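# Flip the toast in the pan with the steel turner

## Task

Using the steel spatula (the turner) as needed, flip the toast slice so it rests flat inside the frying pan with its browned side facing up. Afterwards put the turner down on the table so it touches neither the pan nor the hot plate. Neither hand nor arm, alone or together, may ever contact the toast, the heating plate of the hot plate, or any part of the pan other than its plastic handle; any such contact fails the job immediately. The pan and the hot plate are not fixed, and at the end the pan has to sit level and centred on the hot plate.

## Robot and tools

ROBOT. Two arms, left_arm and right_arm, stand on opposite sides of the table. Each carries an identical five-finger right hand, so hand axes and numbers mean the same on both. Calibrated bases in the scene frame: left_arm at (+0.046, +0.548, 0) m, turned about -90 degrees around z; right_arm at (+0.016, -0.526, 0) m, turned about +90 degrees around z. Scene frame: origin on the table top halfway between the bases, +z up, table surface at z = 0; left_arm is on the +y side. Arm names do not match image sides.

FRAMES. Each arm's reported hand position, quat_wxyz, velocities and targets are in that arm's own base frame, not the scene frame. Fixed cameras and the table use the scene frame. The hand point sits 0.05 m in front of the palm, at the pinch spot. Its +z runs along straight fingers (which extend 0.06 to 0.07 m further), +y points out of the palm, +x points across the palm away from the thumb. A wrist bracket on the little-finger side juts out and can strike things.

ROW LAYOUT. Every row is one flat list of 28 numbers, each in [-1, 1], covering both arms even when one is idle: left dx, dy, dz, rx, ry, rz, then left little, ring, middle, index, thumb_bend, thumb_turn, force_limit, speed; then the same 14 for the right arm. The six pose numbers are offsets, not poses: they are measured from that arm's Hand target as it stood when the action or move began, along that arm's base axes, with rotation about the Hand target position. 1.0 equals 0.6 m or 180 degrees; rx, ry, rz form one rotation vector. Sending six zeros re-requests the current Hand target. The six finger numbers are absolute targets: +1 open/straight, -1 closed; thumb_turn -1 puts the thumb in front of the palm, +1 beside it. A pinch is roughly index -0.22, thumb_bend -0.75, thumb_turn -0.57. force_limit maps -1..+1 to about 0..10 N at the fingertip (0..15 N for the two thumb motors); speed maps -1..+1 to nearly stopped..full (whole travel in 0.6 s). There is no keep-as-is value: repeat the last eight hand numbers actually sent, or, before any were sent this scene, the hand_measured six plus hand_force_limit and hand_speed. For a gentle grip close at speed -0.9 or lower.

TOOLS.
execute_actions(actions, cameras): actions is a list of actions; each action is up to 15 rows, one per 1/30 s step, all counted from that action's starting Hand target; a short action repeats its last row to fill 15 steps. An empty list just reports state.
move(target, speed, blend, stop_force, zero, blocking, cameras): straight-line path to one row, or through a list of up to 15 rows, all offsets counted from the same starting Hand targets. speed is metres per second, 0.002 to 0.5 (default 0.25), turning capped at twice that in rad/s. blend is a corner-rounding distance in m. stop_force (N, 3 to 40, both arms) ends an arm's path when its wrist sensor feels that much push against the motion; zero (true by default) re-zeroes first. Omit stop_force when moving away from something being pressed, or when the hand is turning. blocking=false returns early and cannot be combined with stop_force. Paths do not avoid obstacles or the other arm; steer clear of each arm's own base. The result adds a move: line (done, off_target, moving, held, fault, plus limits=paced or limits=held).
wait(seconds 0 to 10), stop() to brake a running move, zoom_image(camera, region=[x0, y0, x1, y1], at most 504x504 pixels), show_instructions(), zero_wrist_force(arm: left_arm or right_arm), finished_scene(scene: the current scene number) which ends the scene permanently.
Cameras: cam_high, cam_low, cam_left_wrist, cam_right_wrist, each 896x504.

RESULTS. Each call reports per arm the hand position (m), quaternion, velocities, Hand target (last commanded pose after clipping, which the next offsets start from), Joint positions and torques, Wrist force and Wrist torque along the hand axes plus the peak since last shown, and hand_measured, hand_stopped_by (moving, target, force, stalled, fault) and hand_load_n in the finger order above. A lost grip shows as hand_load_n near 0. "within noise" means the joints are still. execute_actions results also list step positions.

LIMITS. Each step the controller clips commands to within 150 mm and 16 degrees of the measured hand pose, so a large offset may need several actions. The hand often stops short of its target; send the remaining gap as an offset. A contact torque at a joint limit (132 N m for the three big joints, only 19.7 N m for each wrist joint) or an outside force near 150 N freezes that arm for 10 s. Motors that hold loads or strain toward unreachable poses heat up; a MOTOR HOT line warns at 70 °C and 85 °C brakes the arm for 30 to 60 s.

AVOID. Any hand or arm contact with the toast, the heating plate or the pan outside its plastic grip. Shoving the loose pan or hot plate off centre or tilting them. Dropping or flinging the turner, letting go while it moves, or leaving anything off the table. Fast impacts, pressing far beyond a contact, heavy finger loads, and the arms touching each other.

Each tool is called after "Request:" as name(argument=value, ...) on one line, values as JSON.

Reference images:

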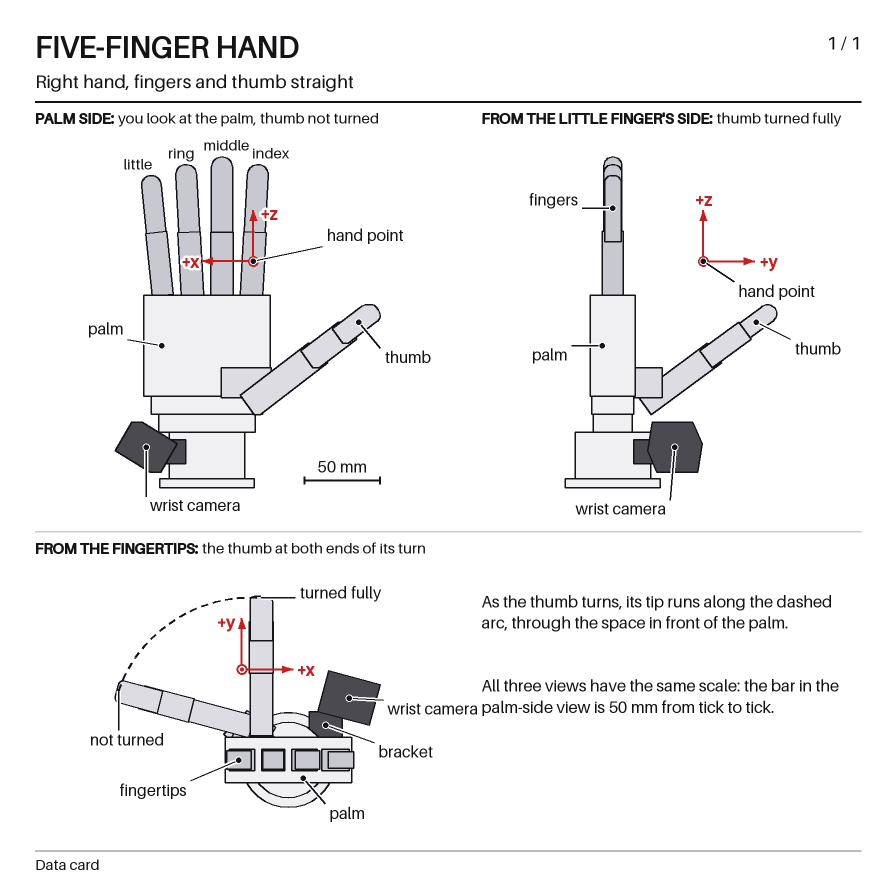

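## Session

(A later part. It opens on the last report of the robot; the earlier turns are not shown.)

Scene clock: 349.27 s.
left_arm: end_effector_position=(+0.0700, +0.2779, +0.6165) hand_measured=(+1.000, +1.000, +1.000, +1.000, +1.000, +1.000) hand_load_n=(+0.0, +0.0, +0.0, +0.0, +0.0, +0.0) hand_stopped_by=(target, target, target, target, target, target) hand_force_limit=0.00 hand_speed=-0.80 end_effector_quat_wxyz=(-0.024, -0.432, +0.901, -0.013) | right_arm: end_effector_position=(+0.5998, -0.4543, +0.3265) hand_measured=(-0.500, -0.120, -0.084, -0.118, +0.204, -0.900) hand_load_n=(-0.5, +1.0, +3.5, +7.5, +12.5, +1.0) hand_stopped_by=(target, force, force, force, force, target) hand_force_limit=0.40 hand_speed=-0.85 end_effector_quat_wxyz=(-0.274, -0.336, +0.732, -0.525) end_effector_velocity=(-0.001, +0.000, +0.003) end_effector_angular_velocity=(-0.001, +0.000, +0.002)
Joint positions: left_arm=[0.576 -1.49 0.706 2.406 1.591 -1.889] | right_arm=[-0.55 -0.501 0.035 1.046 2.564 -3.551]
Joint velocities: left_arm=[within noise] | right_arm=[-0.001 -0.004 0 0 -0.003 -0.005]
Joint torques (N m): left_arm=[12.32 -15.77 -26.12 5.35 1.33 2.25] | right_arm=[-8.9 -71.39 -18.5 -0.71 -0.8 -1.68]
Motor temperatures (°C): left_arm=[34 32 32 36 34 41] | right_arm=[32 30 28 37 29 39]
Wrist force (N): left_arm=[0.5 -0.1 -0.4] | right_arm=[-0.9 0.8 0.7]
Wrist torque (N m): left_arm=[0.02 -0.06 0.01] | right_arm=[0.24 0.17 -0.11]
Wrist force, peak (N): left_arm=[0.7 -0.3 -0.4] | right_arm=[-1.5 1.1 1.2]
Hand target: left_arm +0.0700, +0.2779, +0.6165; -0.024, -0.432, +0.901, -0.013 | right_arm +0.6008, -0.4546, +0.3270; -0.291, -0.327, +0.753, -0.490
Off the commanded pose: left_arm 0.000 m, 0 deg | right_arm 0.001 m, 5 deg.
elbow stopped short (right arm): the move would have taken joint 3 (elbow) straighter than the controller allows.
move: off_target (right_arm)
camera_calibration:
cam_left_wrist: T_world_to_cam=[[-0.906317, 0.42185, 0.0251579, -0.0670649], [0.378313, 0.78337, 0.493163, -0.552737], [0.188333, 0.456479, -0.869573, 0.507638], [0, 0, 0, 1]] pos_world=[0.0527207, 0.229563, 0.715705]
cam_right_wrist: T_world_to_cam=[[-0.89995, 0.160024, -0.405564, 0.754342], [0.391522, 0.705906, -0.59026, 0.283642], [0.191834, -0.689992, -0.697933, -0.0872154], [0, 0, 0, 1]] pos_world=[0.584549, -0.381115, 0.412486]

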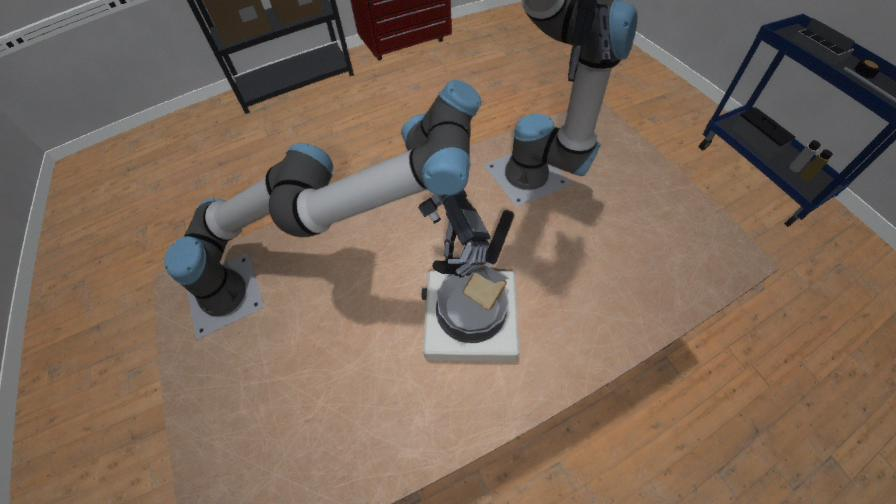

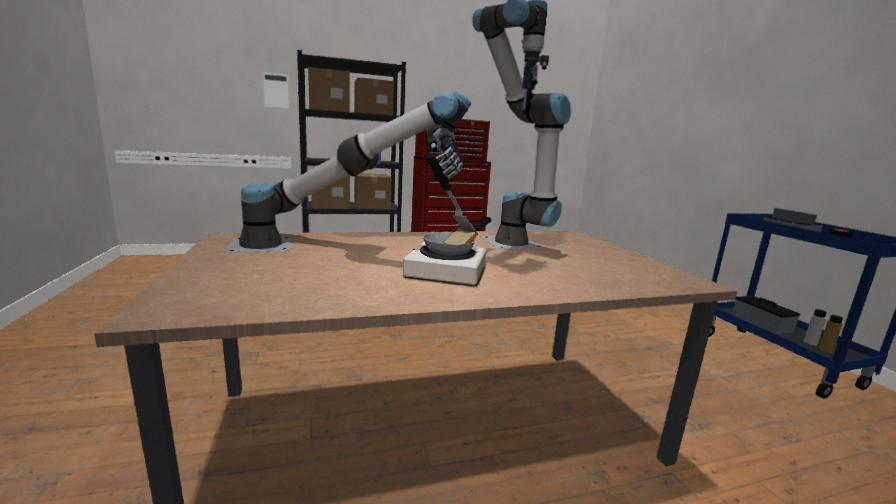

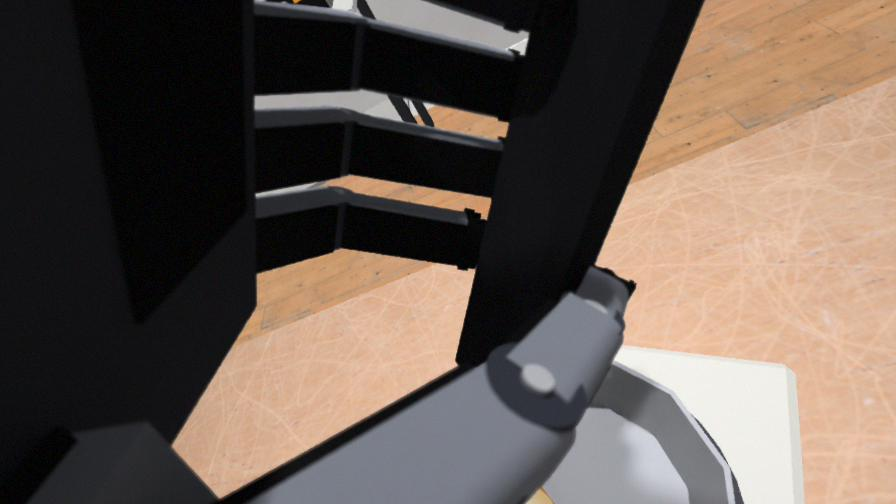

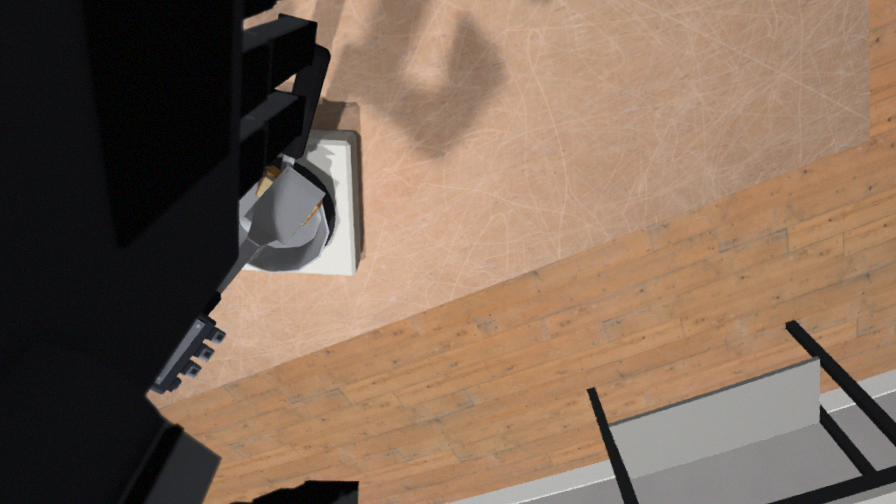

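Request:
move(target=[[0,0,0,0,0,0,1,1,1,1,1,1,0,-0.8,-0.0312,-0.0118,-0.033,0,0,0,-0.5,-0.5,-0.5,-0.5,-0.75,-0.9,0.4,-0.85],[0,0,0,0,0,0,1,1,1,1,1,1,0,-0.8,-0.0701,-0.0265,-0.07,0,0,0,-0.5,-0.5,-0.5,-0.5,-0.75,-0.9,0.4,-0.85]], speed=0.03, blend=0.01)

Request:
zoom_image(camera="cam_high", region=[420, 240, 540, 350])

Request:
zoom_image(camera="cam_low", region=[400, 170, 520, 290])

Request:
zoom_image(camera="cam_right_wrist", region=[180, 120, 380, 320])

Scene clock: 354.37 s.
left_arm: end_effector_position=(+0.0700, +0.2779, +0.6165) hand_measured=(+1.000, +1.000, +1.000, +1.000, +1.000, +1.000) hand_load_n=(+0.0, +0.0, +0.0, +0.0, +0.0, +0.0) hand_stopped_by=(target, target, target, target, target, target) hand_force_limit=0.00 hand_speed=-0.80 end_effector_quat_wxyz=(-0.024, -0.432, +0.901, -0.013) | right_arm: end_effector_position=(+0.5587, -0.4706, +0.2850) hand_measured=(-0.500, -0.122, -0.084, -0.118, +0.204, -0.900) hand_load_n=(+0.0, +0.0, +4.0, +8.5, +13.0, +2.5) hand_stopped_by=(target, force, force, force, force, target) hand_force_limit=0.40 hand_speed=-0.85 end_effector_quat_wxyz=(-0.291, -0.327, +0.753, -0.490) end_effector_velocity=(+0.000, +0.001, +0.001) end_effector_angular_velocity=(+0.002, +0.002, +0.001)
Joint positions: left_arm=[0.576 -1.49 0.706 2.406 1.591 -1.889] | right_arm=[-0.603 -0.659 0.445 0.896 2.554 -3.493]
Joint velocities: left_arm=[within noise] | right_arm=[0.001 0.001 -0.004 0.006 -0.001 0]
Joint torques (N m): left_arm=[11.63 -16.58 -25.69 5.14 1.1 1.86] | right_arm=[7.21 -57.12 -34.97 3.62 1.71 -1.1]
Motor temperatures (°C): left_arm=[34 31 32 36 34 41] | right_arm=[32 30 28 37 29 39]
Wrist force (N): left_arm=[0.4 0.0 -0.6] | right_arm=[-0.9 -0.2 0.7]
Wrist torque (N m): left_arm=[0.05 -0.04 0.01] | right_arm=[0.18 0.08 0.00]
Wrist force, peak (N): left_arm=[0.5 -0.4 -0.5] | right_arm=[3.6 -0.6 1.5]
Hand target: left_arm +0.0700, +0.2779, +0.6165; -0.024, -0.432, +0.901, -0.013 | right_arm +0.5588, -0.4705, +0.2850; -0.291, -0.327, +0.753, -0.490
Off the commanded pose: left_arm 0.000 m, 0 deg | right_arm 0.000 m, 0 deg.
elbow stopped short (right arm): the move would have taken joint 3 (elbow) straighter than the controller allows.
move: done
camera_calibration:
cam_left_wrist: T_world_to_cam=[[-0.906317, 0.42185, 0.0251583, -0.067065], [0.378314, 0.783371, 0.493162, -0.552737], [0.188332, 0.456479, -0.869573, 0.507639], [0, 0, 0, 1]] pos_world=[0.0527211, 0.229563, 0.715705]
cam_right_wrist: T_world_to_cam=[[-0.898061, 0.239347, -0.369053, 0.729043], [0.420692, 0.712401, -0.561696, 0.265392], [0.128474, -0.659695, -0.740471, -0.0577114], [0, 0, 0, 1]] pos_world=[0.550491, -0.401631, 0.375392]

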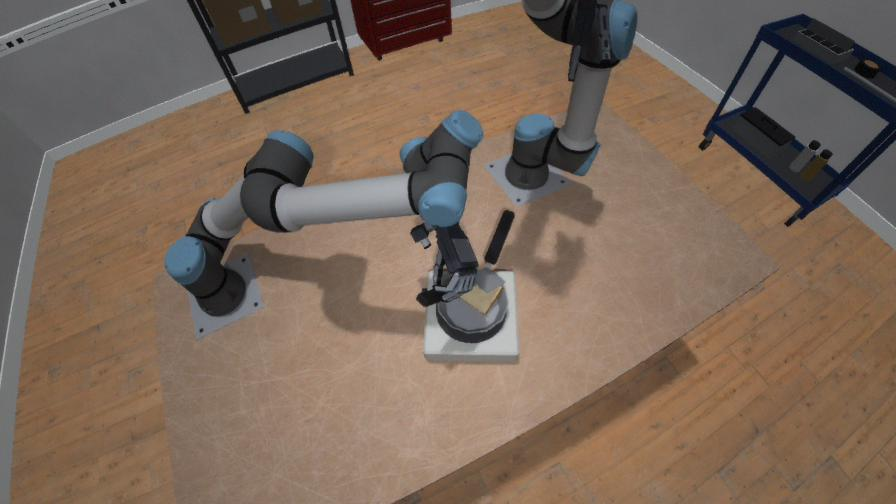

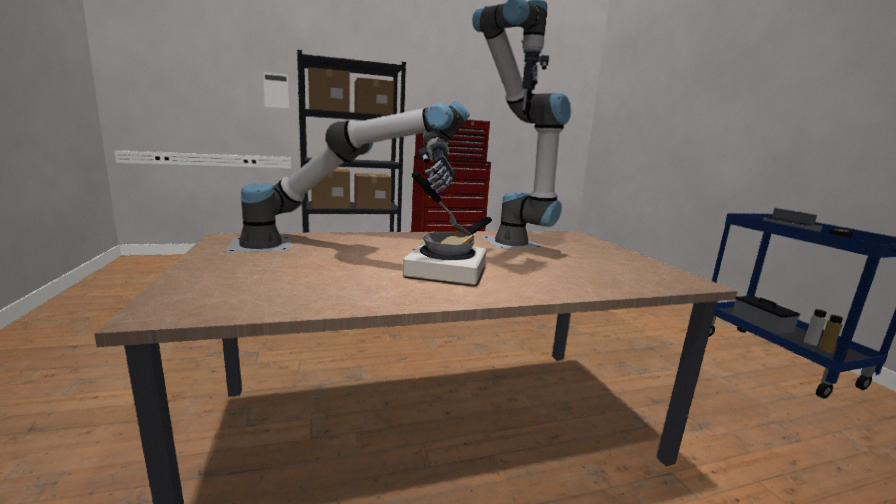

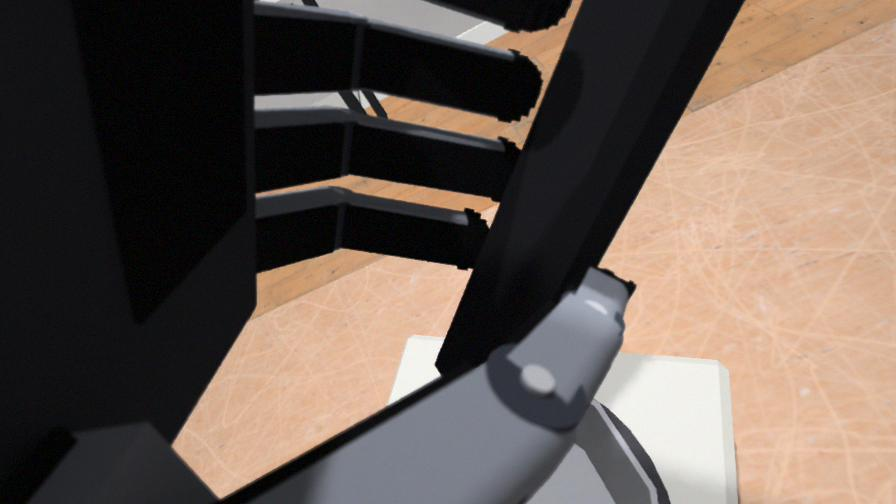

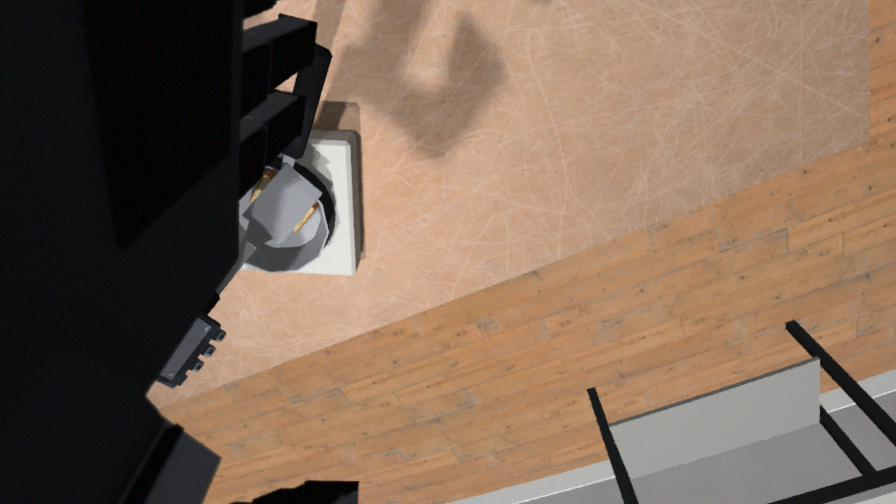

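Scaled by 4.200 from the camera's 896x504 image, which has a finer 1280x720 frame.

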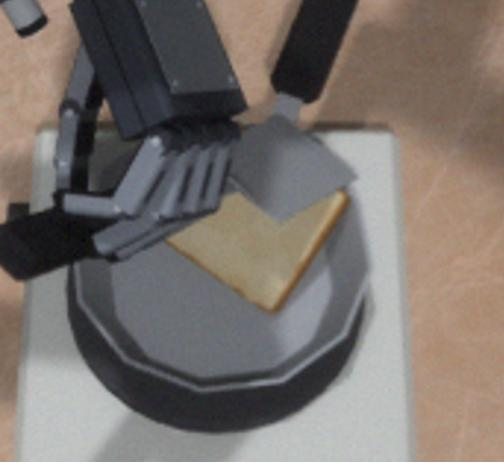

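Scaled by 4.200 from the camera's 896x504 image, which has a finer 1280x720 frame.

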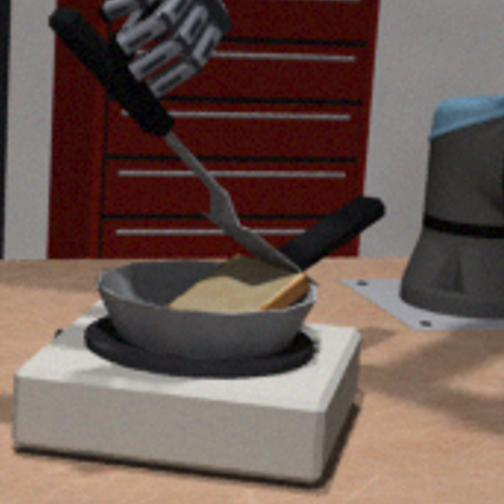

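Scaled by 2.520 from the camera's 896x504 image, which has a finer 1280x720 frame.

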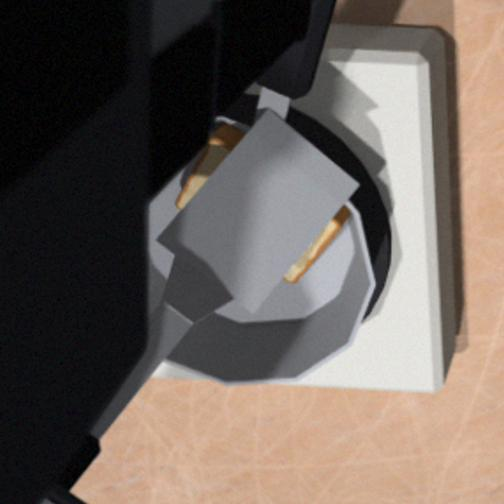

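Request:
move(target=[[0,0,0,0,0,0,1,1,1,1,1,1,0,-0.8,-0.0343,-0.0129,-0.02,0,0,0,-0.5,-0.5,-0.5,-0.5,-0.75,-0.9,0.4,-0.85],[0,0,0,0,0,0,1,1,1,1,1,1,0,-0.8,0.0358,0.0135,0.022,-0.0248,0.0655,0,-0.5,-0.5,-0.5,-0.5,-0.75,-0.9,0.4,-0.85]], speed=0.04)

Request:
zoom_image(camera="cam_high", region=[420, 240, 540, 350])

Request:
zoom_image(camera="cam_low", region=[400, 170, 520, 290])

Request:
zoom_image(camera="cam_right_wrist", region=[180, 120, 380, 320])

Scene clock: 360.17 s.
left_arm: end_effector_position=(+0.0700, +0.2779, +0.6165) hand_measured=(+1.000, +1.000, +1.000, +1.000, +1.000, +1.000) hand_load_n=(+0.0, +0.0, +0.0, +0.0, +0.0, +0.0) hand_stopped_by=(target, target, target, target, target, target) hand_force_limit=0.00 hand_speed=-0.80 end_effector_quat_wxyz=(-0.024, -0.432, +0.901, -0.013) | right_arm: end_effector_position=(+0.5797, -0.4621, +0.2979) hand_measured=(-0.500, -0.122, -0.084, -0.118, +0.204, -0.900) hand_load_n=(+0.0, +0.0, +7.0, +7.0, +13.0, +1.5) hand_stopped_by=(target, force, force, force, force, target) hand_force_limit=0.40 hand_speed=-0.85 end_effector_quat_wxyz=(-0.378, -0.366, +0.697, -0.488)
Joint positions: left_arm=[0.576 -1.49 0.706 2.406 1.591 -1.889] | right_arm=[-0.542 -0.431 0.035 0.997 2.706 -3.728]
Joint velocities: within noise
Joint torques (N m): left_arm=[12.77 -16.01 -24.85 5.02 1.11 2.1] | right_arm=[-7.24 -63.66 -29.54 3.5 -0.7 1.6]
Motor temperatures (°C): left_arm=[34 31 32 36 34 41] | right_arm=[32 30 28 37 29 39]
Wrist force (N): left_arm=[0.4 0.2 -0.3] | right_arm=[2.4 -0.1 0.7]
Wrist torque (N m): left_arm=[0.06 -0.05 0.01] | right_arm=[0.19 0.05 0.04]
Wrist force, peak (N): left_arm=[0.6 -0.5 -0.3] | right_arm=[2.8 -0.3 1.5]
Hand target: left_arm +0.0700, +0.2779, +0.6165; -0.024, -0.432, +0.901, -0.013 | right_arm +0.5802, -0.4624, +0.2982; -0.379, -0.364, +0.700, -0.483
Off the commanded pose: left_arm 0.000 m, 0 deg | right_arm 0.001 m, 1 deg.
elbow stopped short (right arm): the move would have taken joint 3 (elbow) straighter than the controller allows.
move: done
camera_calibration:
cam_left_wrist: T_world_to_cam=[[-0.906317, 0.42185, 0.0251584, -0.067065], [0.378314, 0.783371, 0.493162, -0.552737], [0.188332, 0.456479, -0.869573, 0.507639], [0, 0, 0, 1]] pos_world=[0.0527211, 0.229563, 0.715705]
cam_right_wrist: T_world_to_cam=[[-0.957963, 0.206743, -0.198905, 0.719581], [0.286645, 0.661101, -0.693383, 0.35104], [-0.0118562, -0.721251, -0.692572, -0.00666796], [0, 0, 0, 1]] pos_world=[0.588629, -0.38565, 0.381915]

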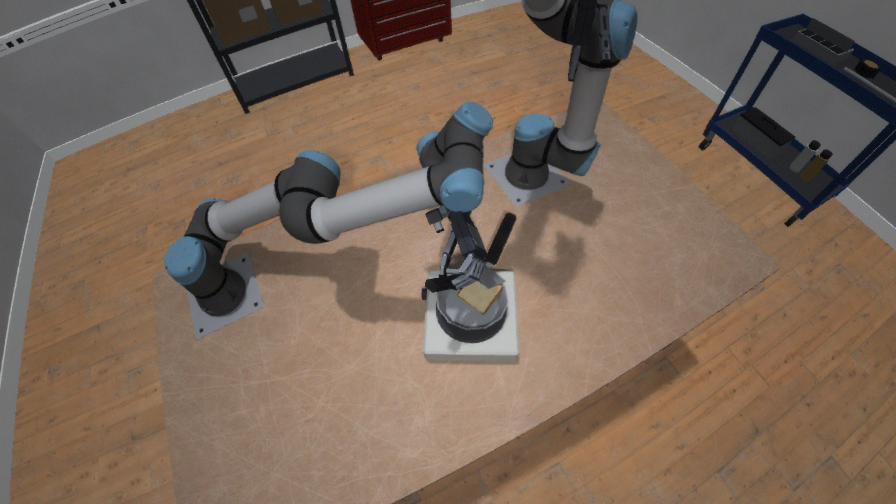

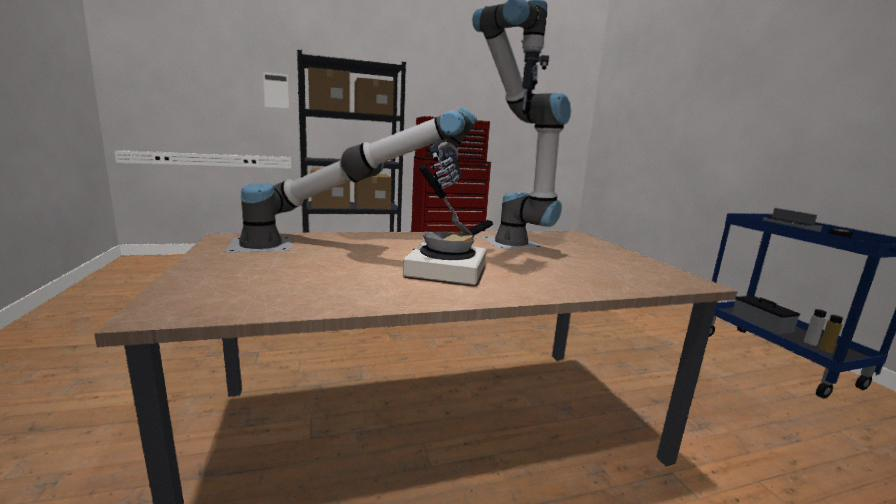

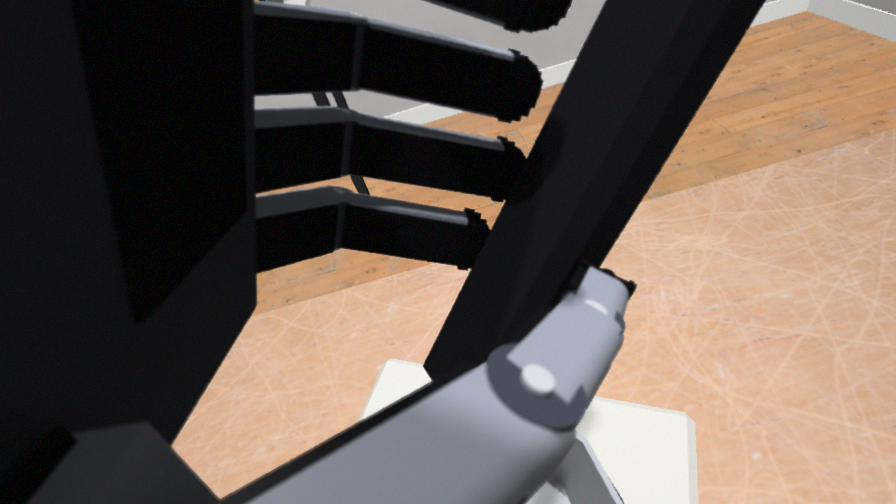

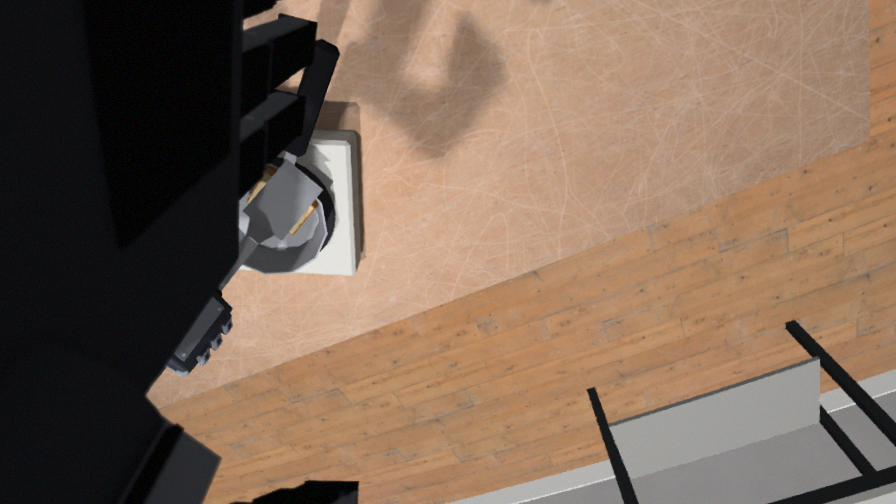

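Scaled by 4.200 from the camera's 896x504 image, which has a finer 1280x720 frame.

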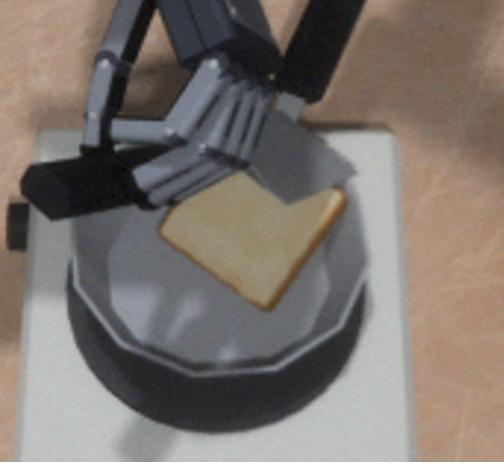

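Scaled by 4.200 from the camera's 896x504 image, which has a finer 1280x720 frame.

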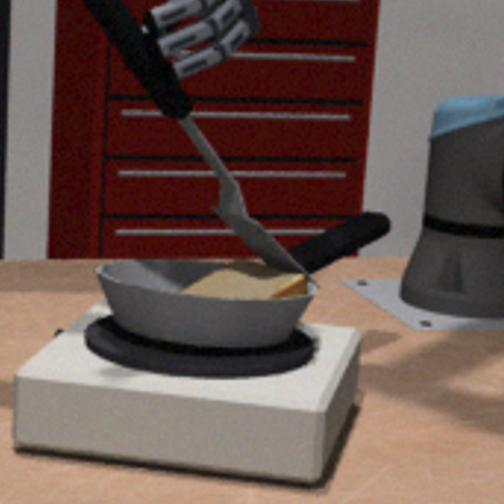

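Scaled by 2.520 from the camera's 896x504 image, which has a finer 1280x720 frame.

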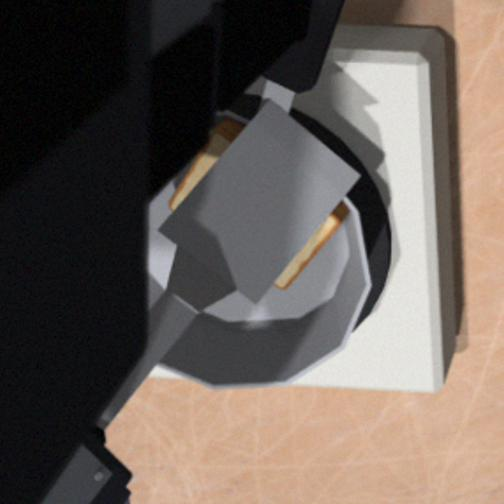

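Request:
move(target=[[0,0,0,0,0,0,1,1,1,1,1,1,0,-0.8,0,0,0.033,0,0,0,-0.5,-0.5,-0.5,-0.5,-0.75,-0.9,0.4,-0.85],[0,0,0,0,0,0,1,1,1,1,1,1,0,-0.8,-0.0312,-0.0118,0.033,0,0,0,-0.5,-0.5,-0.5,-0.5,-0.75,-0.9,0.4,-0.85]], speed=0.04)

Request:
zoom_image(camera="cam_high", region=[420, 240, 540, 350])

Request:
zoom_image(camera="cam_low", region=[400, 170, 520, 290])

Request:
zoom_image(camera="cam_right_wrist", region=[180, 120, 380, 320])

Scene clock: 363.30 s.
left_arm: end_effector_position=(+0.0700, +0.2779, +0.6165) hand_measured=(+1.000, +1.000, +1.000, +1.000, +1.000, +1.000) hand_load_n=(+0.0, +0.0, +0.0, +0.0, -0.5, +0.0) hand_stopped_by=(target, target, target, target, target, target) hand_force_limit=0.00 hand_speed=-0.80 end_effector_quat_wxyz=(-0.024, -0.432, +0.901, -0.013) | right_arm: end_effector_position=(+0.5617, -0.4695, +0.3182) hand_measured=(-0.500, -0.122, -0.084, -0.118, +0.204, -0.900) hand_load_n=(+0.0, +0.5, +3.0, +9.0, +12.5, +1.5) hand_stopped_by=(target, force, force, force, force, target) hand_force_limit=0.40 hand_speed=-0.85 end_effector_quat_wxyz=(-0.380, -0.364, +0.701, -0.482)
Joint positions: left_arm=[0.576 -1.49 0.706 2.406 1.591 -1.889] | right_arm=[-0.565 -0.486 0.088 1.003 2.693 -3.731]
Joint velocities: within noise
Joint torques (N m): left_arm=[12.77 -15.07 -24.83 5.13 1.2 2.13] | right_arm=[9.19 -62.01 -29.72 3.57 -0.04 1.25]
Motor temperatures (°C): left_arm=[34 31 32 36 34 41] | right_arm=[32 30 28 37 29 39]
Wrist force (N): left_arm=[0.4 -0.3 -0.5] | right_arm=[-1.5 0.2 0.9]
Wrist torque (N m): left_arm=[-0.01 -0.04 0.01] | right_arm=[0.16 0.26 -0.19]
Wrist force, peak (N): left_arm=[0.4 -0.3 -0.7] | right_arm=[2.4 0.1 1.0]
Hand target: left_arm +0.0700, +0.2779, +0.6165; -0.024, -0.432, +0.901, -0.013 | right_arm +0.5615, -0.4695, +0.3180; -0.379, -0.364, +0.700, -0.483
Off the commanded pose: left_arm 0.000 m, 0 deg | right_arm 0.000 m, 0 deg.
elbow stopped short (right arm): the move would have taken joint 3 (elbow) straighter than the controller allows.
move: done
camera_calibration:
cam_left_wrist: T_world_to_cam=[[-0.906317, 0.42185, 0.0251583, -0.067065], [0.378314, 0.783371, 0.493163, -0.552737], [0.188332, 0.456479, -0.869573, 0.507638], [0, 0, 0, 1]] pos_world=[0.052721, 0.229563, 0.715705]
cam_right_wrist: T_world_to_cam=[[-0.956027, 0.219674, -0.19431, 0.711427], [0.292445, 0.664093, -0.688082, 0.37155], [-0.0221139, -0.714649, -0.699133, 0.0127421], [0, 0, 0, 1]] pos_world=[0.571767, -0.39392, 0.402803]

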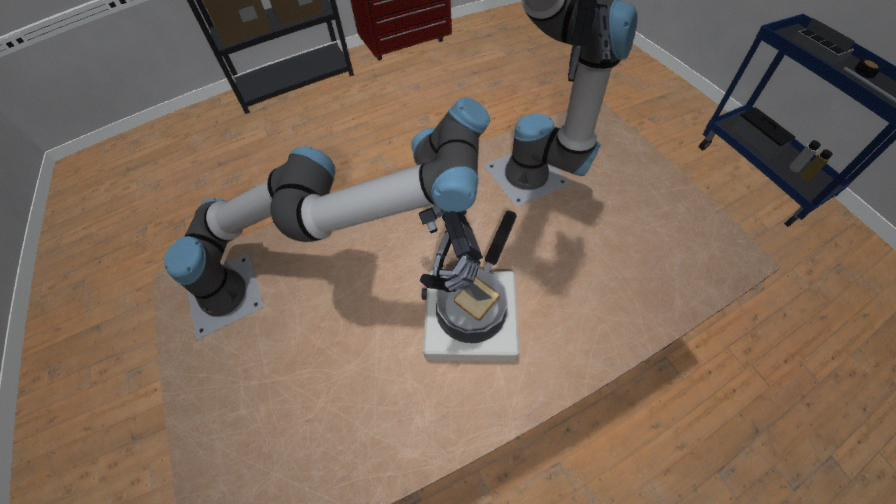

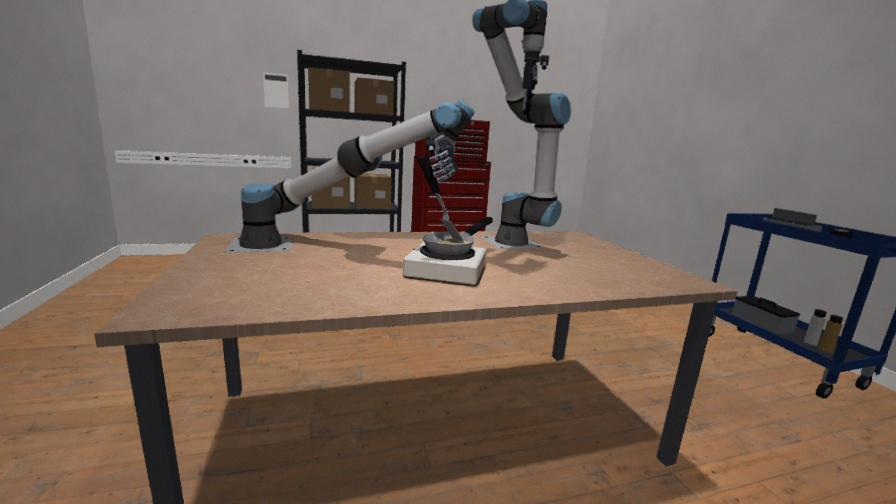

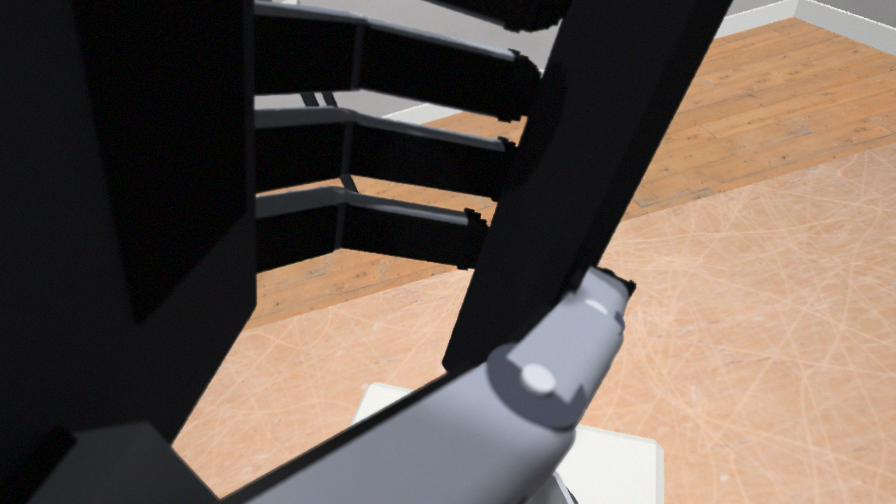

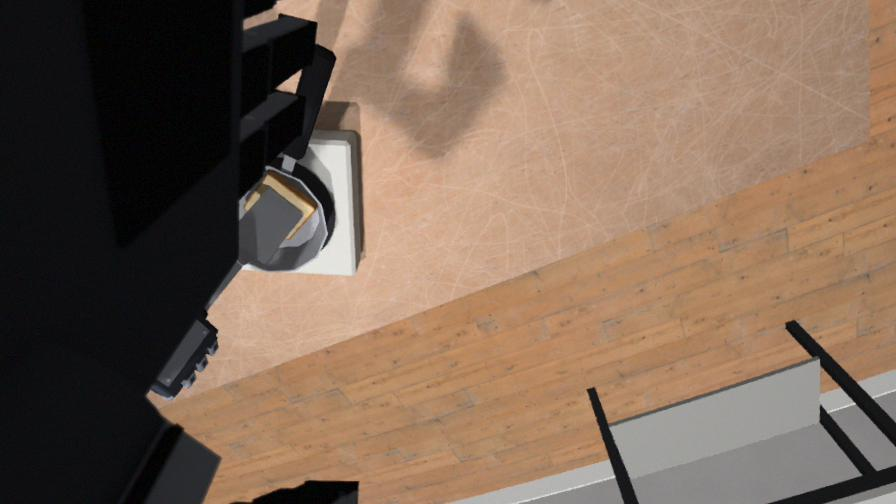

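Scaled by 4.200 from the camera's 896x504 image, which has a finer 1280x720 frame.

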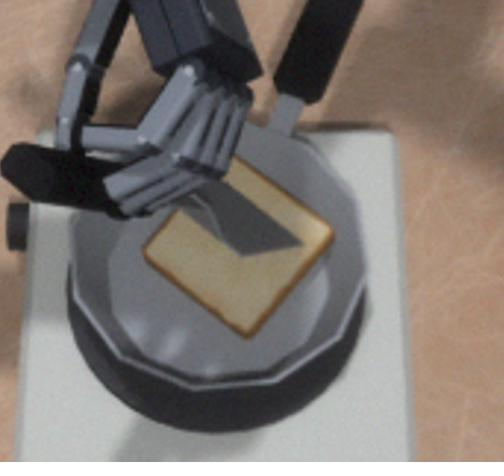

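Scaled by 4.200 from the camera's 896x504 image, which has a finer 1280x720 frame.

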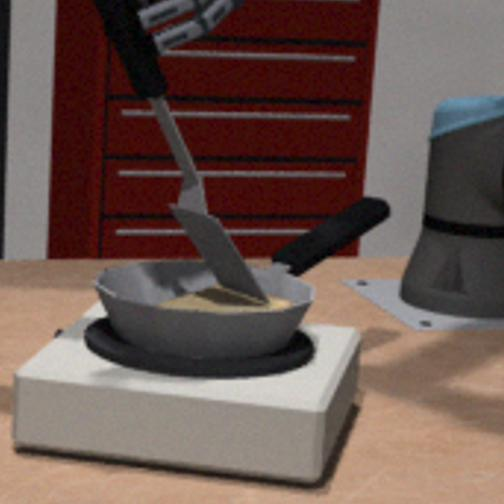

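Scaled by 2.520 from the camera's 896x504 image, which has a finer 1280x720 frame.

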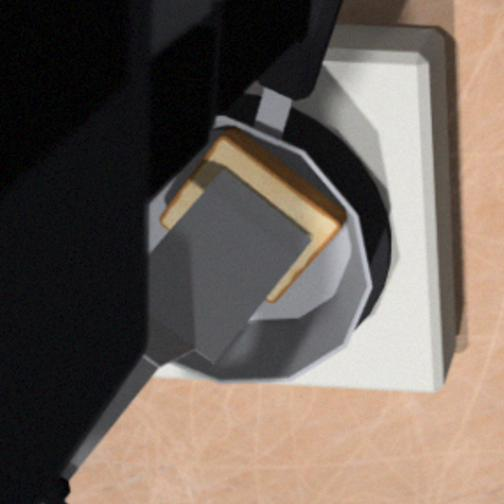

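Request:
zoom_image(camera="cam_high", region=[445, 265, 505, 325])

Request:
zoom_image(camera="cam_low", region=[420, 215, 480, 265])

Scaled by 8.400 from the camera's 896x504 image, which has a finer 1280x720 frame.

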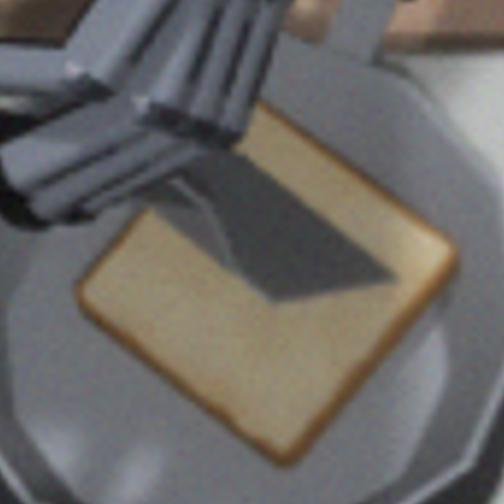

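Scaled by 8.400 from the camera's 896x504 image, which has a finer 1280x720 frame.

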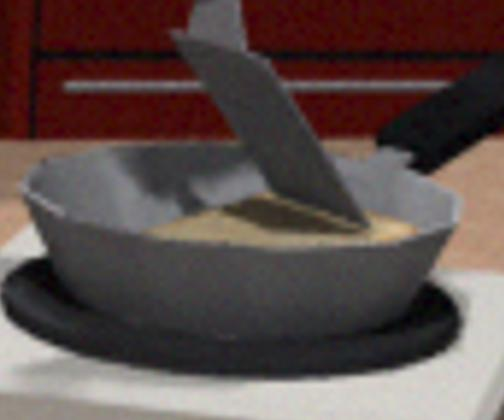

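Request:
move(target=[[0,0,0,0,0,0,1,1,1,1,1,1,0,-0.8,0,0,0.01,0.0098,-0.026,0,-0.5,-0.5,-0.5,-0.5,-0.75,-0.9,0.4,-0.85],[0,0,0,0,0,0,1,1,1,1,1,1,0,-0.8,0.0172,0.0065,0.008,0.0098,-0.026,0,-0.5,-0.5,-0.5,-0.5,-0.75,-0.9,0.4,-0.85]], speed=0.04)

Request:
zoom_image(camera="cam_high", region=[445, 265, 505, 325])

Request:
zoom_image(camera="cam_low", region=[420, 215, 480, 265])

Request:
zoom_image(camera="cam_right_wrist", region=[220, 140, 340, 260])

Scene clock: 376.13 s.
left_arm: end_effector_position=(+0.0700, +0.2779, +0.6165) hand_measured=(+1.000, +1.000, +1.000, +1.000, +1.000, +1.000) hand_load_n=(+0.0, +0.0, +0.0, +0.0, +0.0, +0.0) hand_stopped_by=(target, target, target, target, target, target) hand_force_limit=0.00 hand_speed=-0.80 end_effector_quat_wxyz=(-0.024, -0.432, +0.901, -0.013) | right_arm: end_effector_position=(+0.5712, -0.4653, +0.3224) hand_measured=(-0.500, -0.122, -0.084, -0.118, +0.204, -0.900) hand_load_n=(+0.0, +0.0, +3.0, +8.5, +12.5, +1.5) hand_stopped_by=(target, force, force, force, force, target) hand_force_limit=0.40 hand_speed=-0.85 end_effector_quat_wxyz=(-0.341, -0.353, +0.716, -0.496) end_effector_velocity=(-0.002, -0.001, +0.000) end_effector_angular_velocity=(+0.003, +0.003, -0.004)
Joint positions: left_arm=[0.576 -1.49 0.706 2.406 1.591 -1.889] | right_arm=[-0.565 -0.479 0.035 1.056 2.642 -3.649]
Joint velocities: left_arm=[within noise] | right_arm=[-0.003 0 0 0.007 0 0.003]
Joint torques (N m): left_arm=[12.62 -15.54 -25.21 5.22 1.21 1.85] | right_arm=[-8.86 -65.94 -14.49 3.79 2.9 1.77]
Motor temperatures (°C): left_arm=[34 31 32 36 34 41] | right_arm=[32 30 28 37 29 39]
Wrist force (N): left_arm=[0.3 -0.3 -0.5] | right_arm=[-0.9 0.3 0.5]
Wrist torque (N m): left_arm=[0.00 -0.03 -0.01] | right_arm=[0.18 0.18 -0.12]
Wrist force, peak (N): left_arm=[0.8 -0.1 -0.7] | right_arm=[-1.8 0.4 0.9]
Hand target: left_arm +0.0700, +0.2779, +0.6165; -0.024, -0.432, +0.901, -0.013 | right_arm +0.5718, -0.4656, +0.3228; -0.345, -0.350, +0.722, -0.487
Off the commanded pose: left_arm 0.000 m, 0 deg | right_arm 0.001 m, 1 deg.
elbow stopped short (right arm): the move would have taken joint 3 (elbow) straighter than the controller allows.
move: done
camera_calibration:
cam_left_wrist: T_world_to_cam=[[-0.906317, 0.42185, 0.0251584, -0.067065], [0.378314, 0.783371, 0.493162, -0.552737], [0.188332, 0.456479, -0.869573, 0.507639], [0, 0, 0, 1]] pos_world=[0.052721, 0.229563, 0.715705]
cam_right_wrist: T_world_to_cam=[[-0.939967, 0.203526, -0.273933, 0.729351], [0.336956, 0.680664, -0.650505, 0.339064], [0.0540611, -0.703757, -0.708381, -0.0164918], [0, 0, 0, 1]] pos_world=[0.572208, -0.390837, 0.408673]

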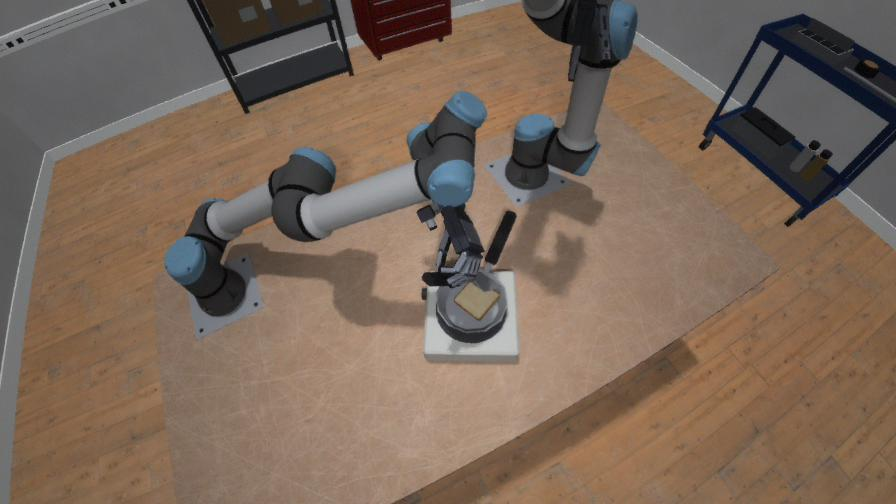

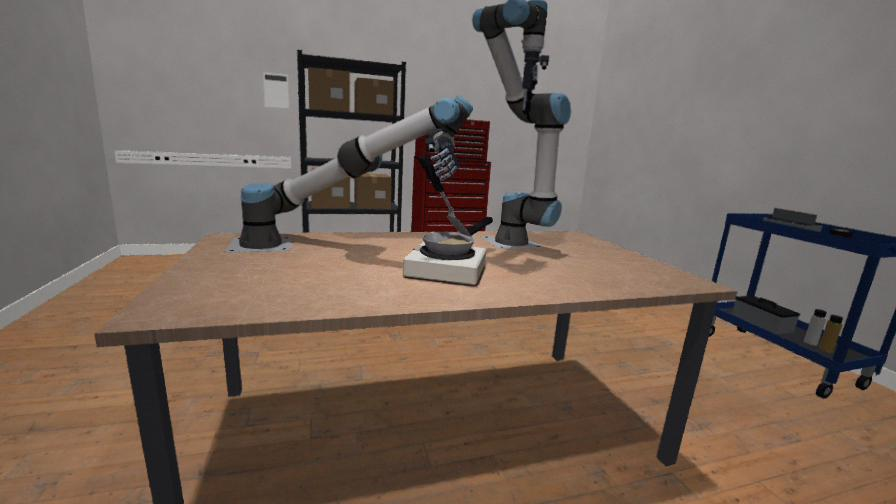

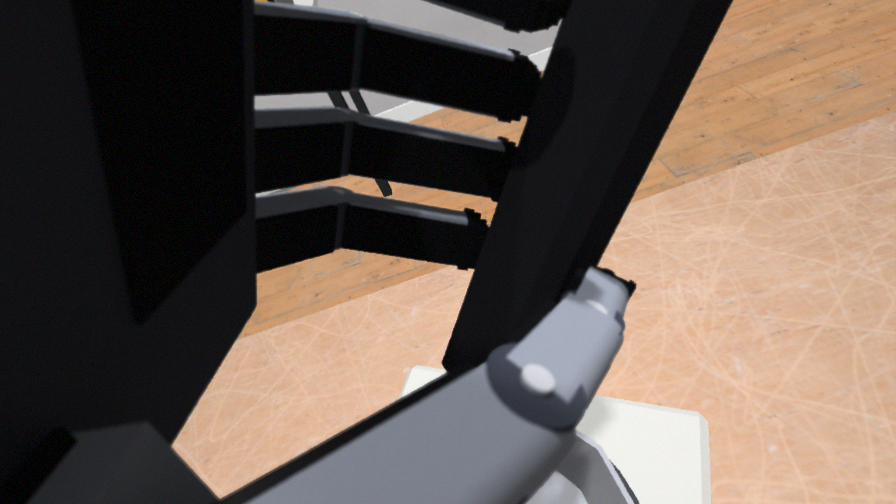

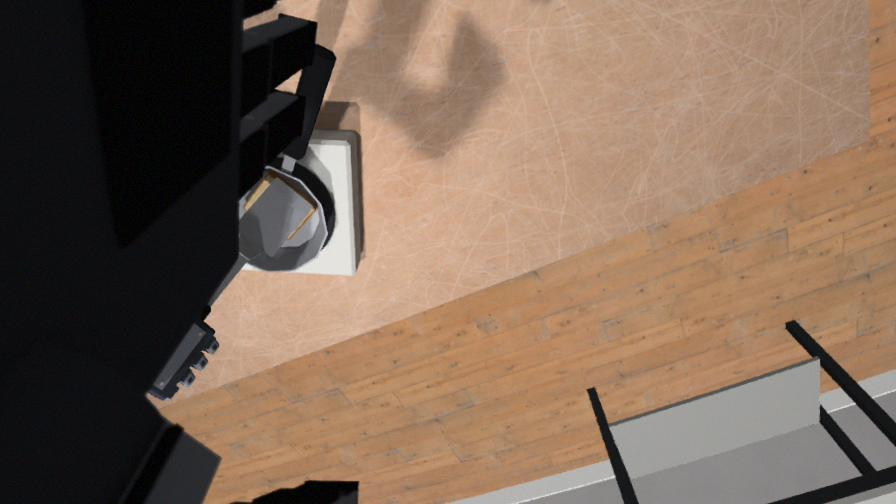

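Scaled by 8.400 from the camera's 896x504 image, which has a finer 1280x720 frame.

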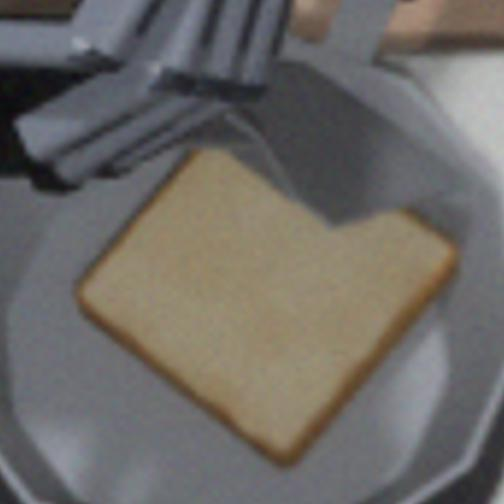

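Scaled by 8.400 from the camera's 896x504 image, which has a finer 1280x720 frame.

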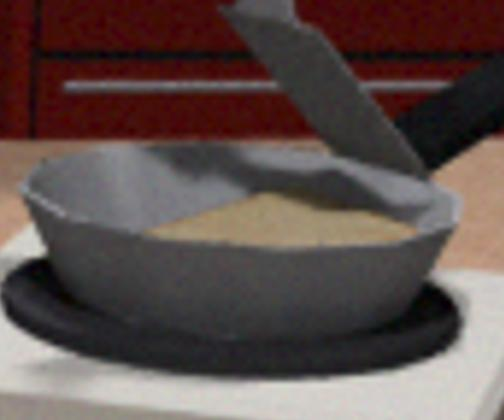

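Scaled by 4.200 from the camera's 896x504 image, which has a finer 1280x720 frame.

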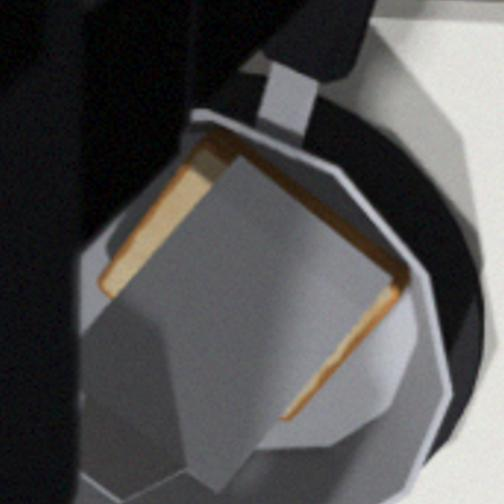

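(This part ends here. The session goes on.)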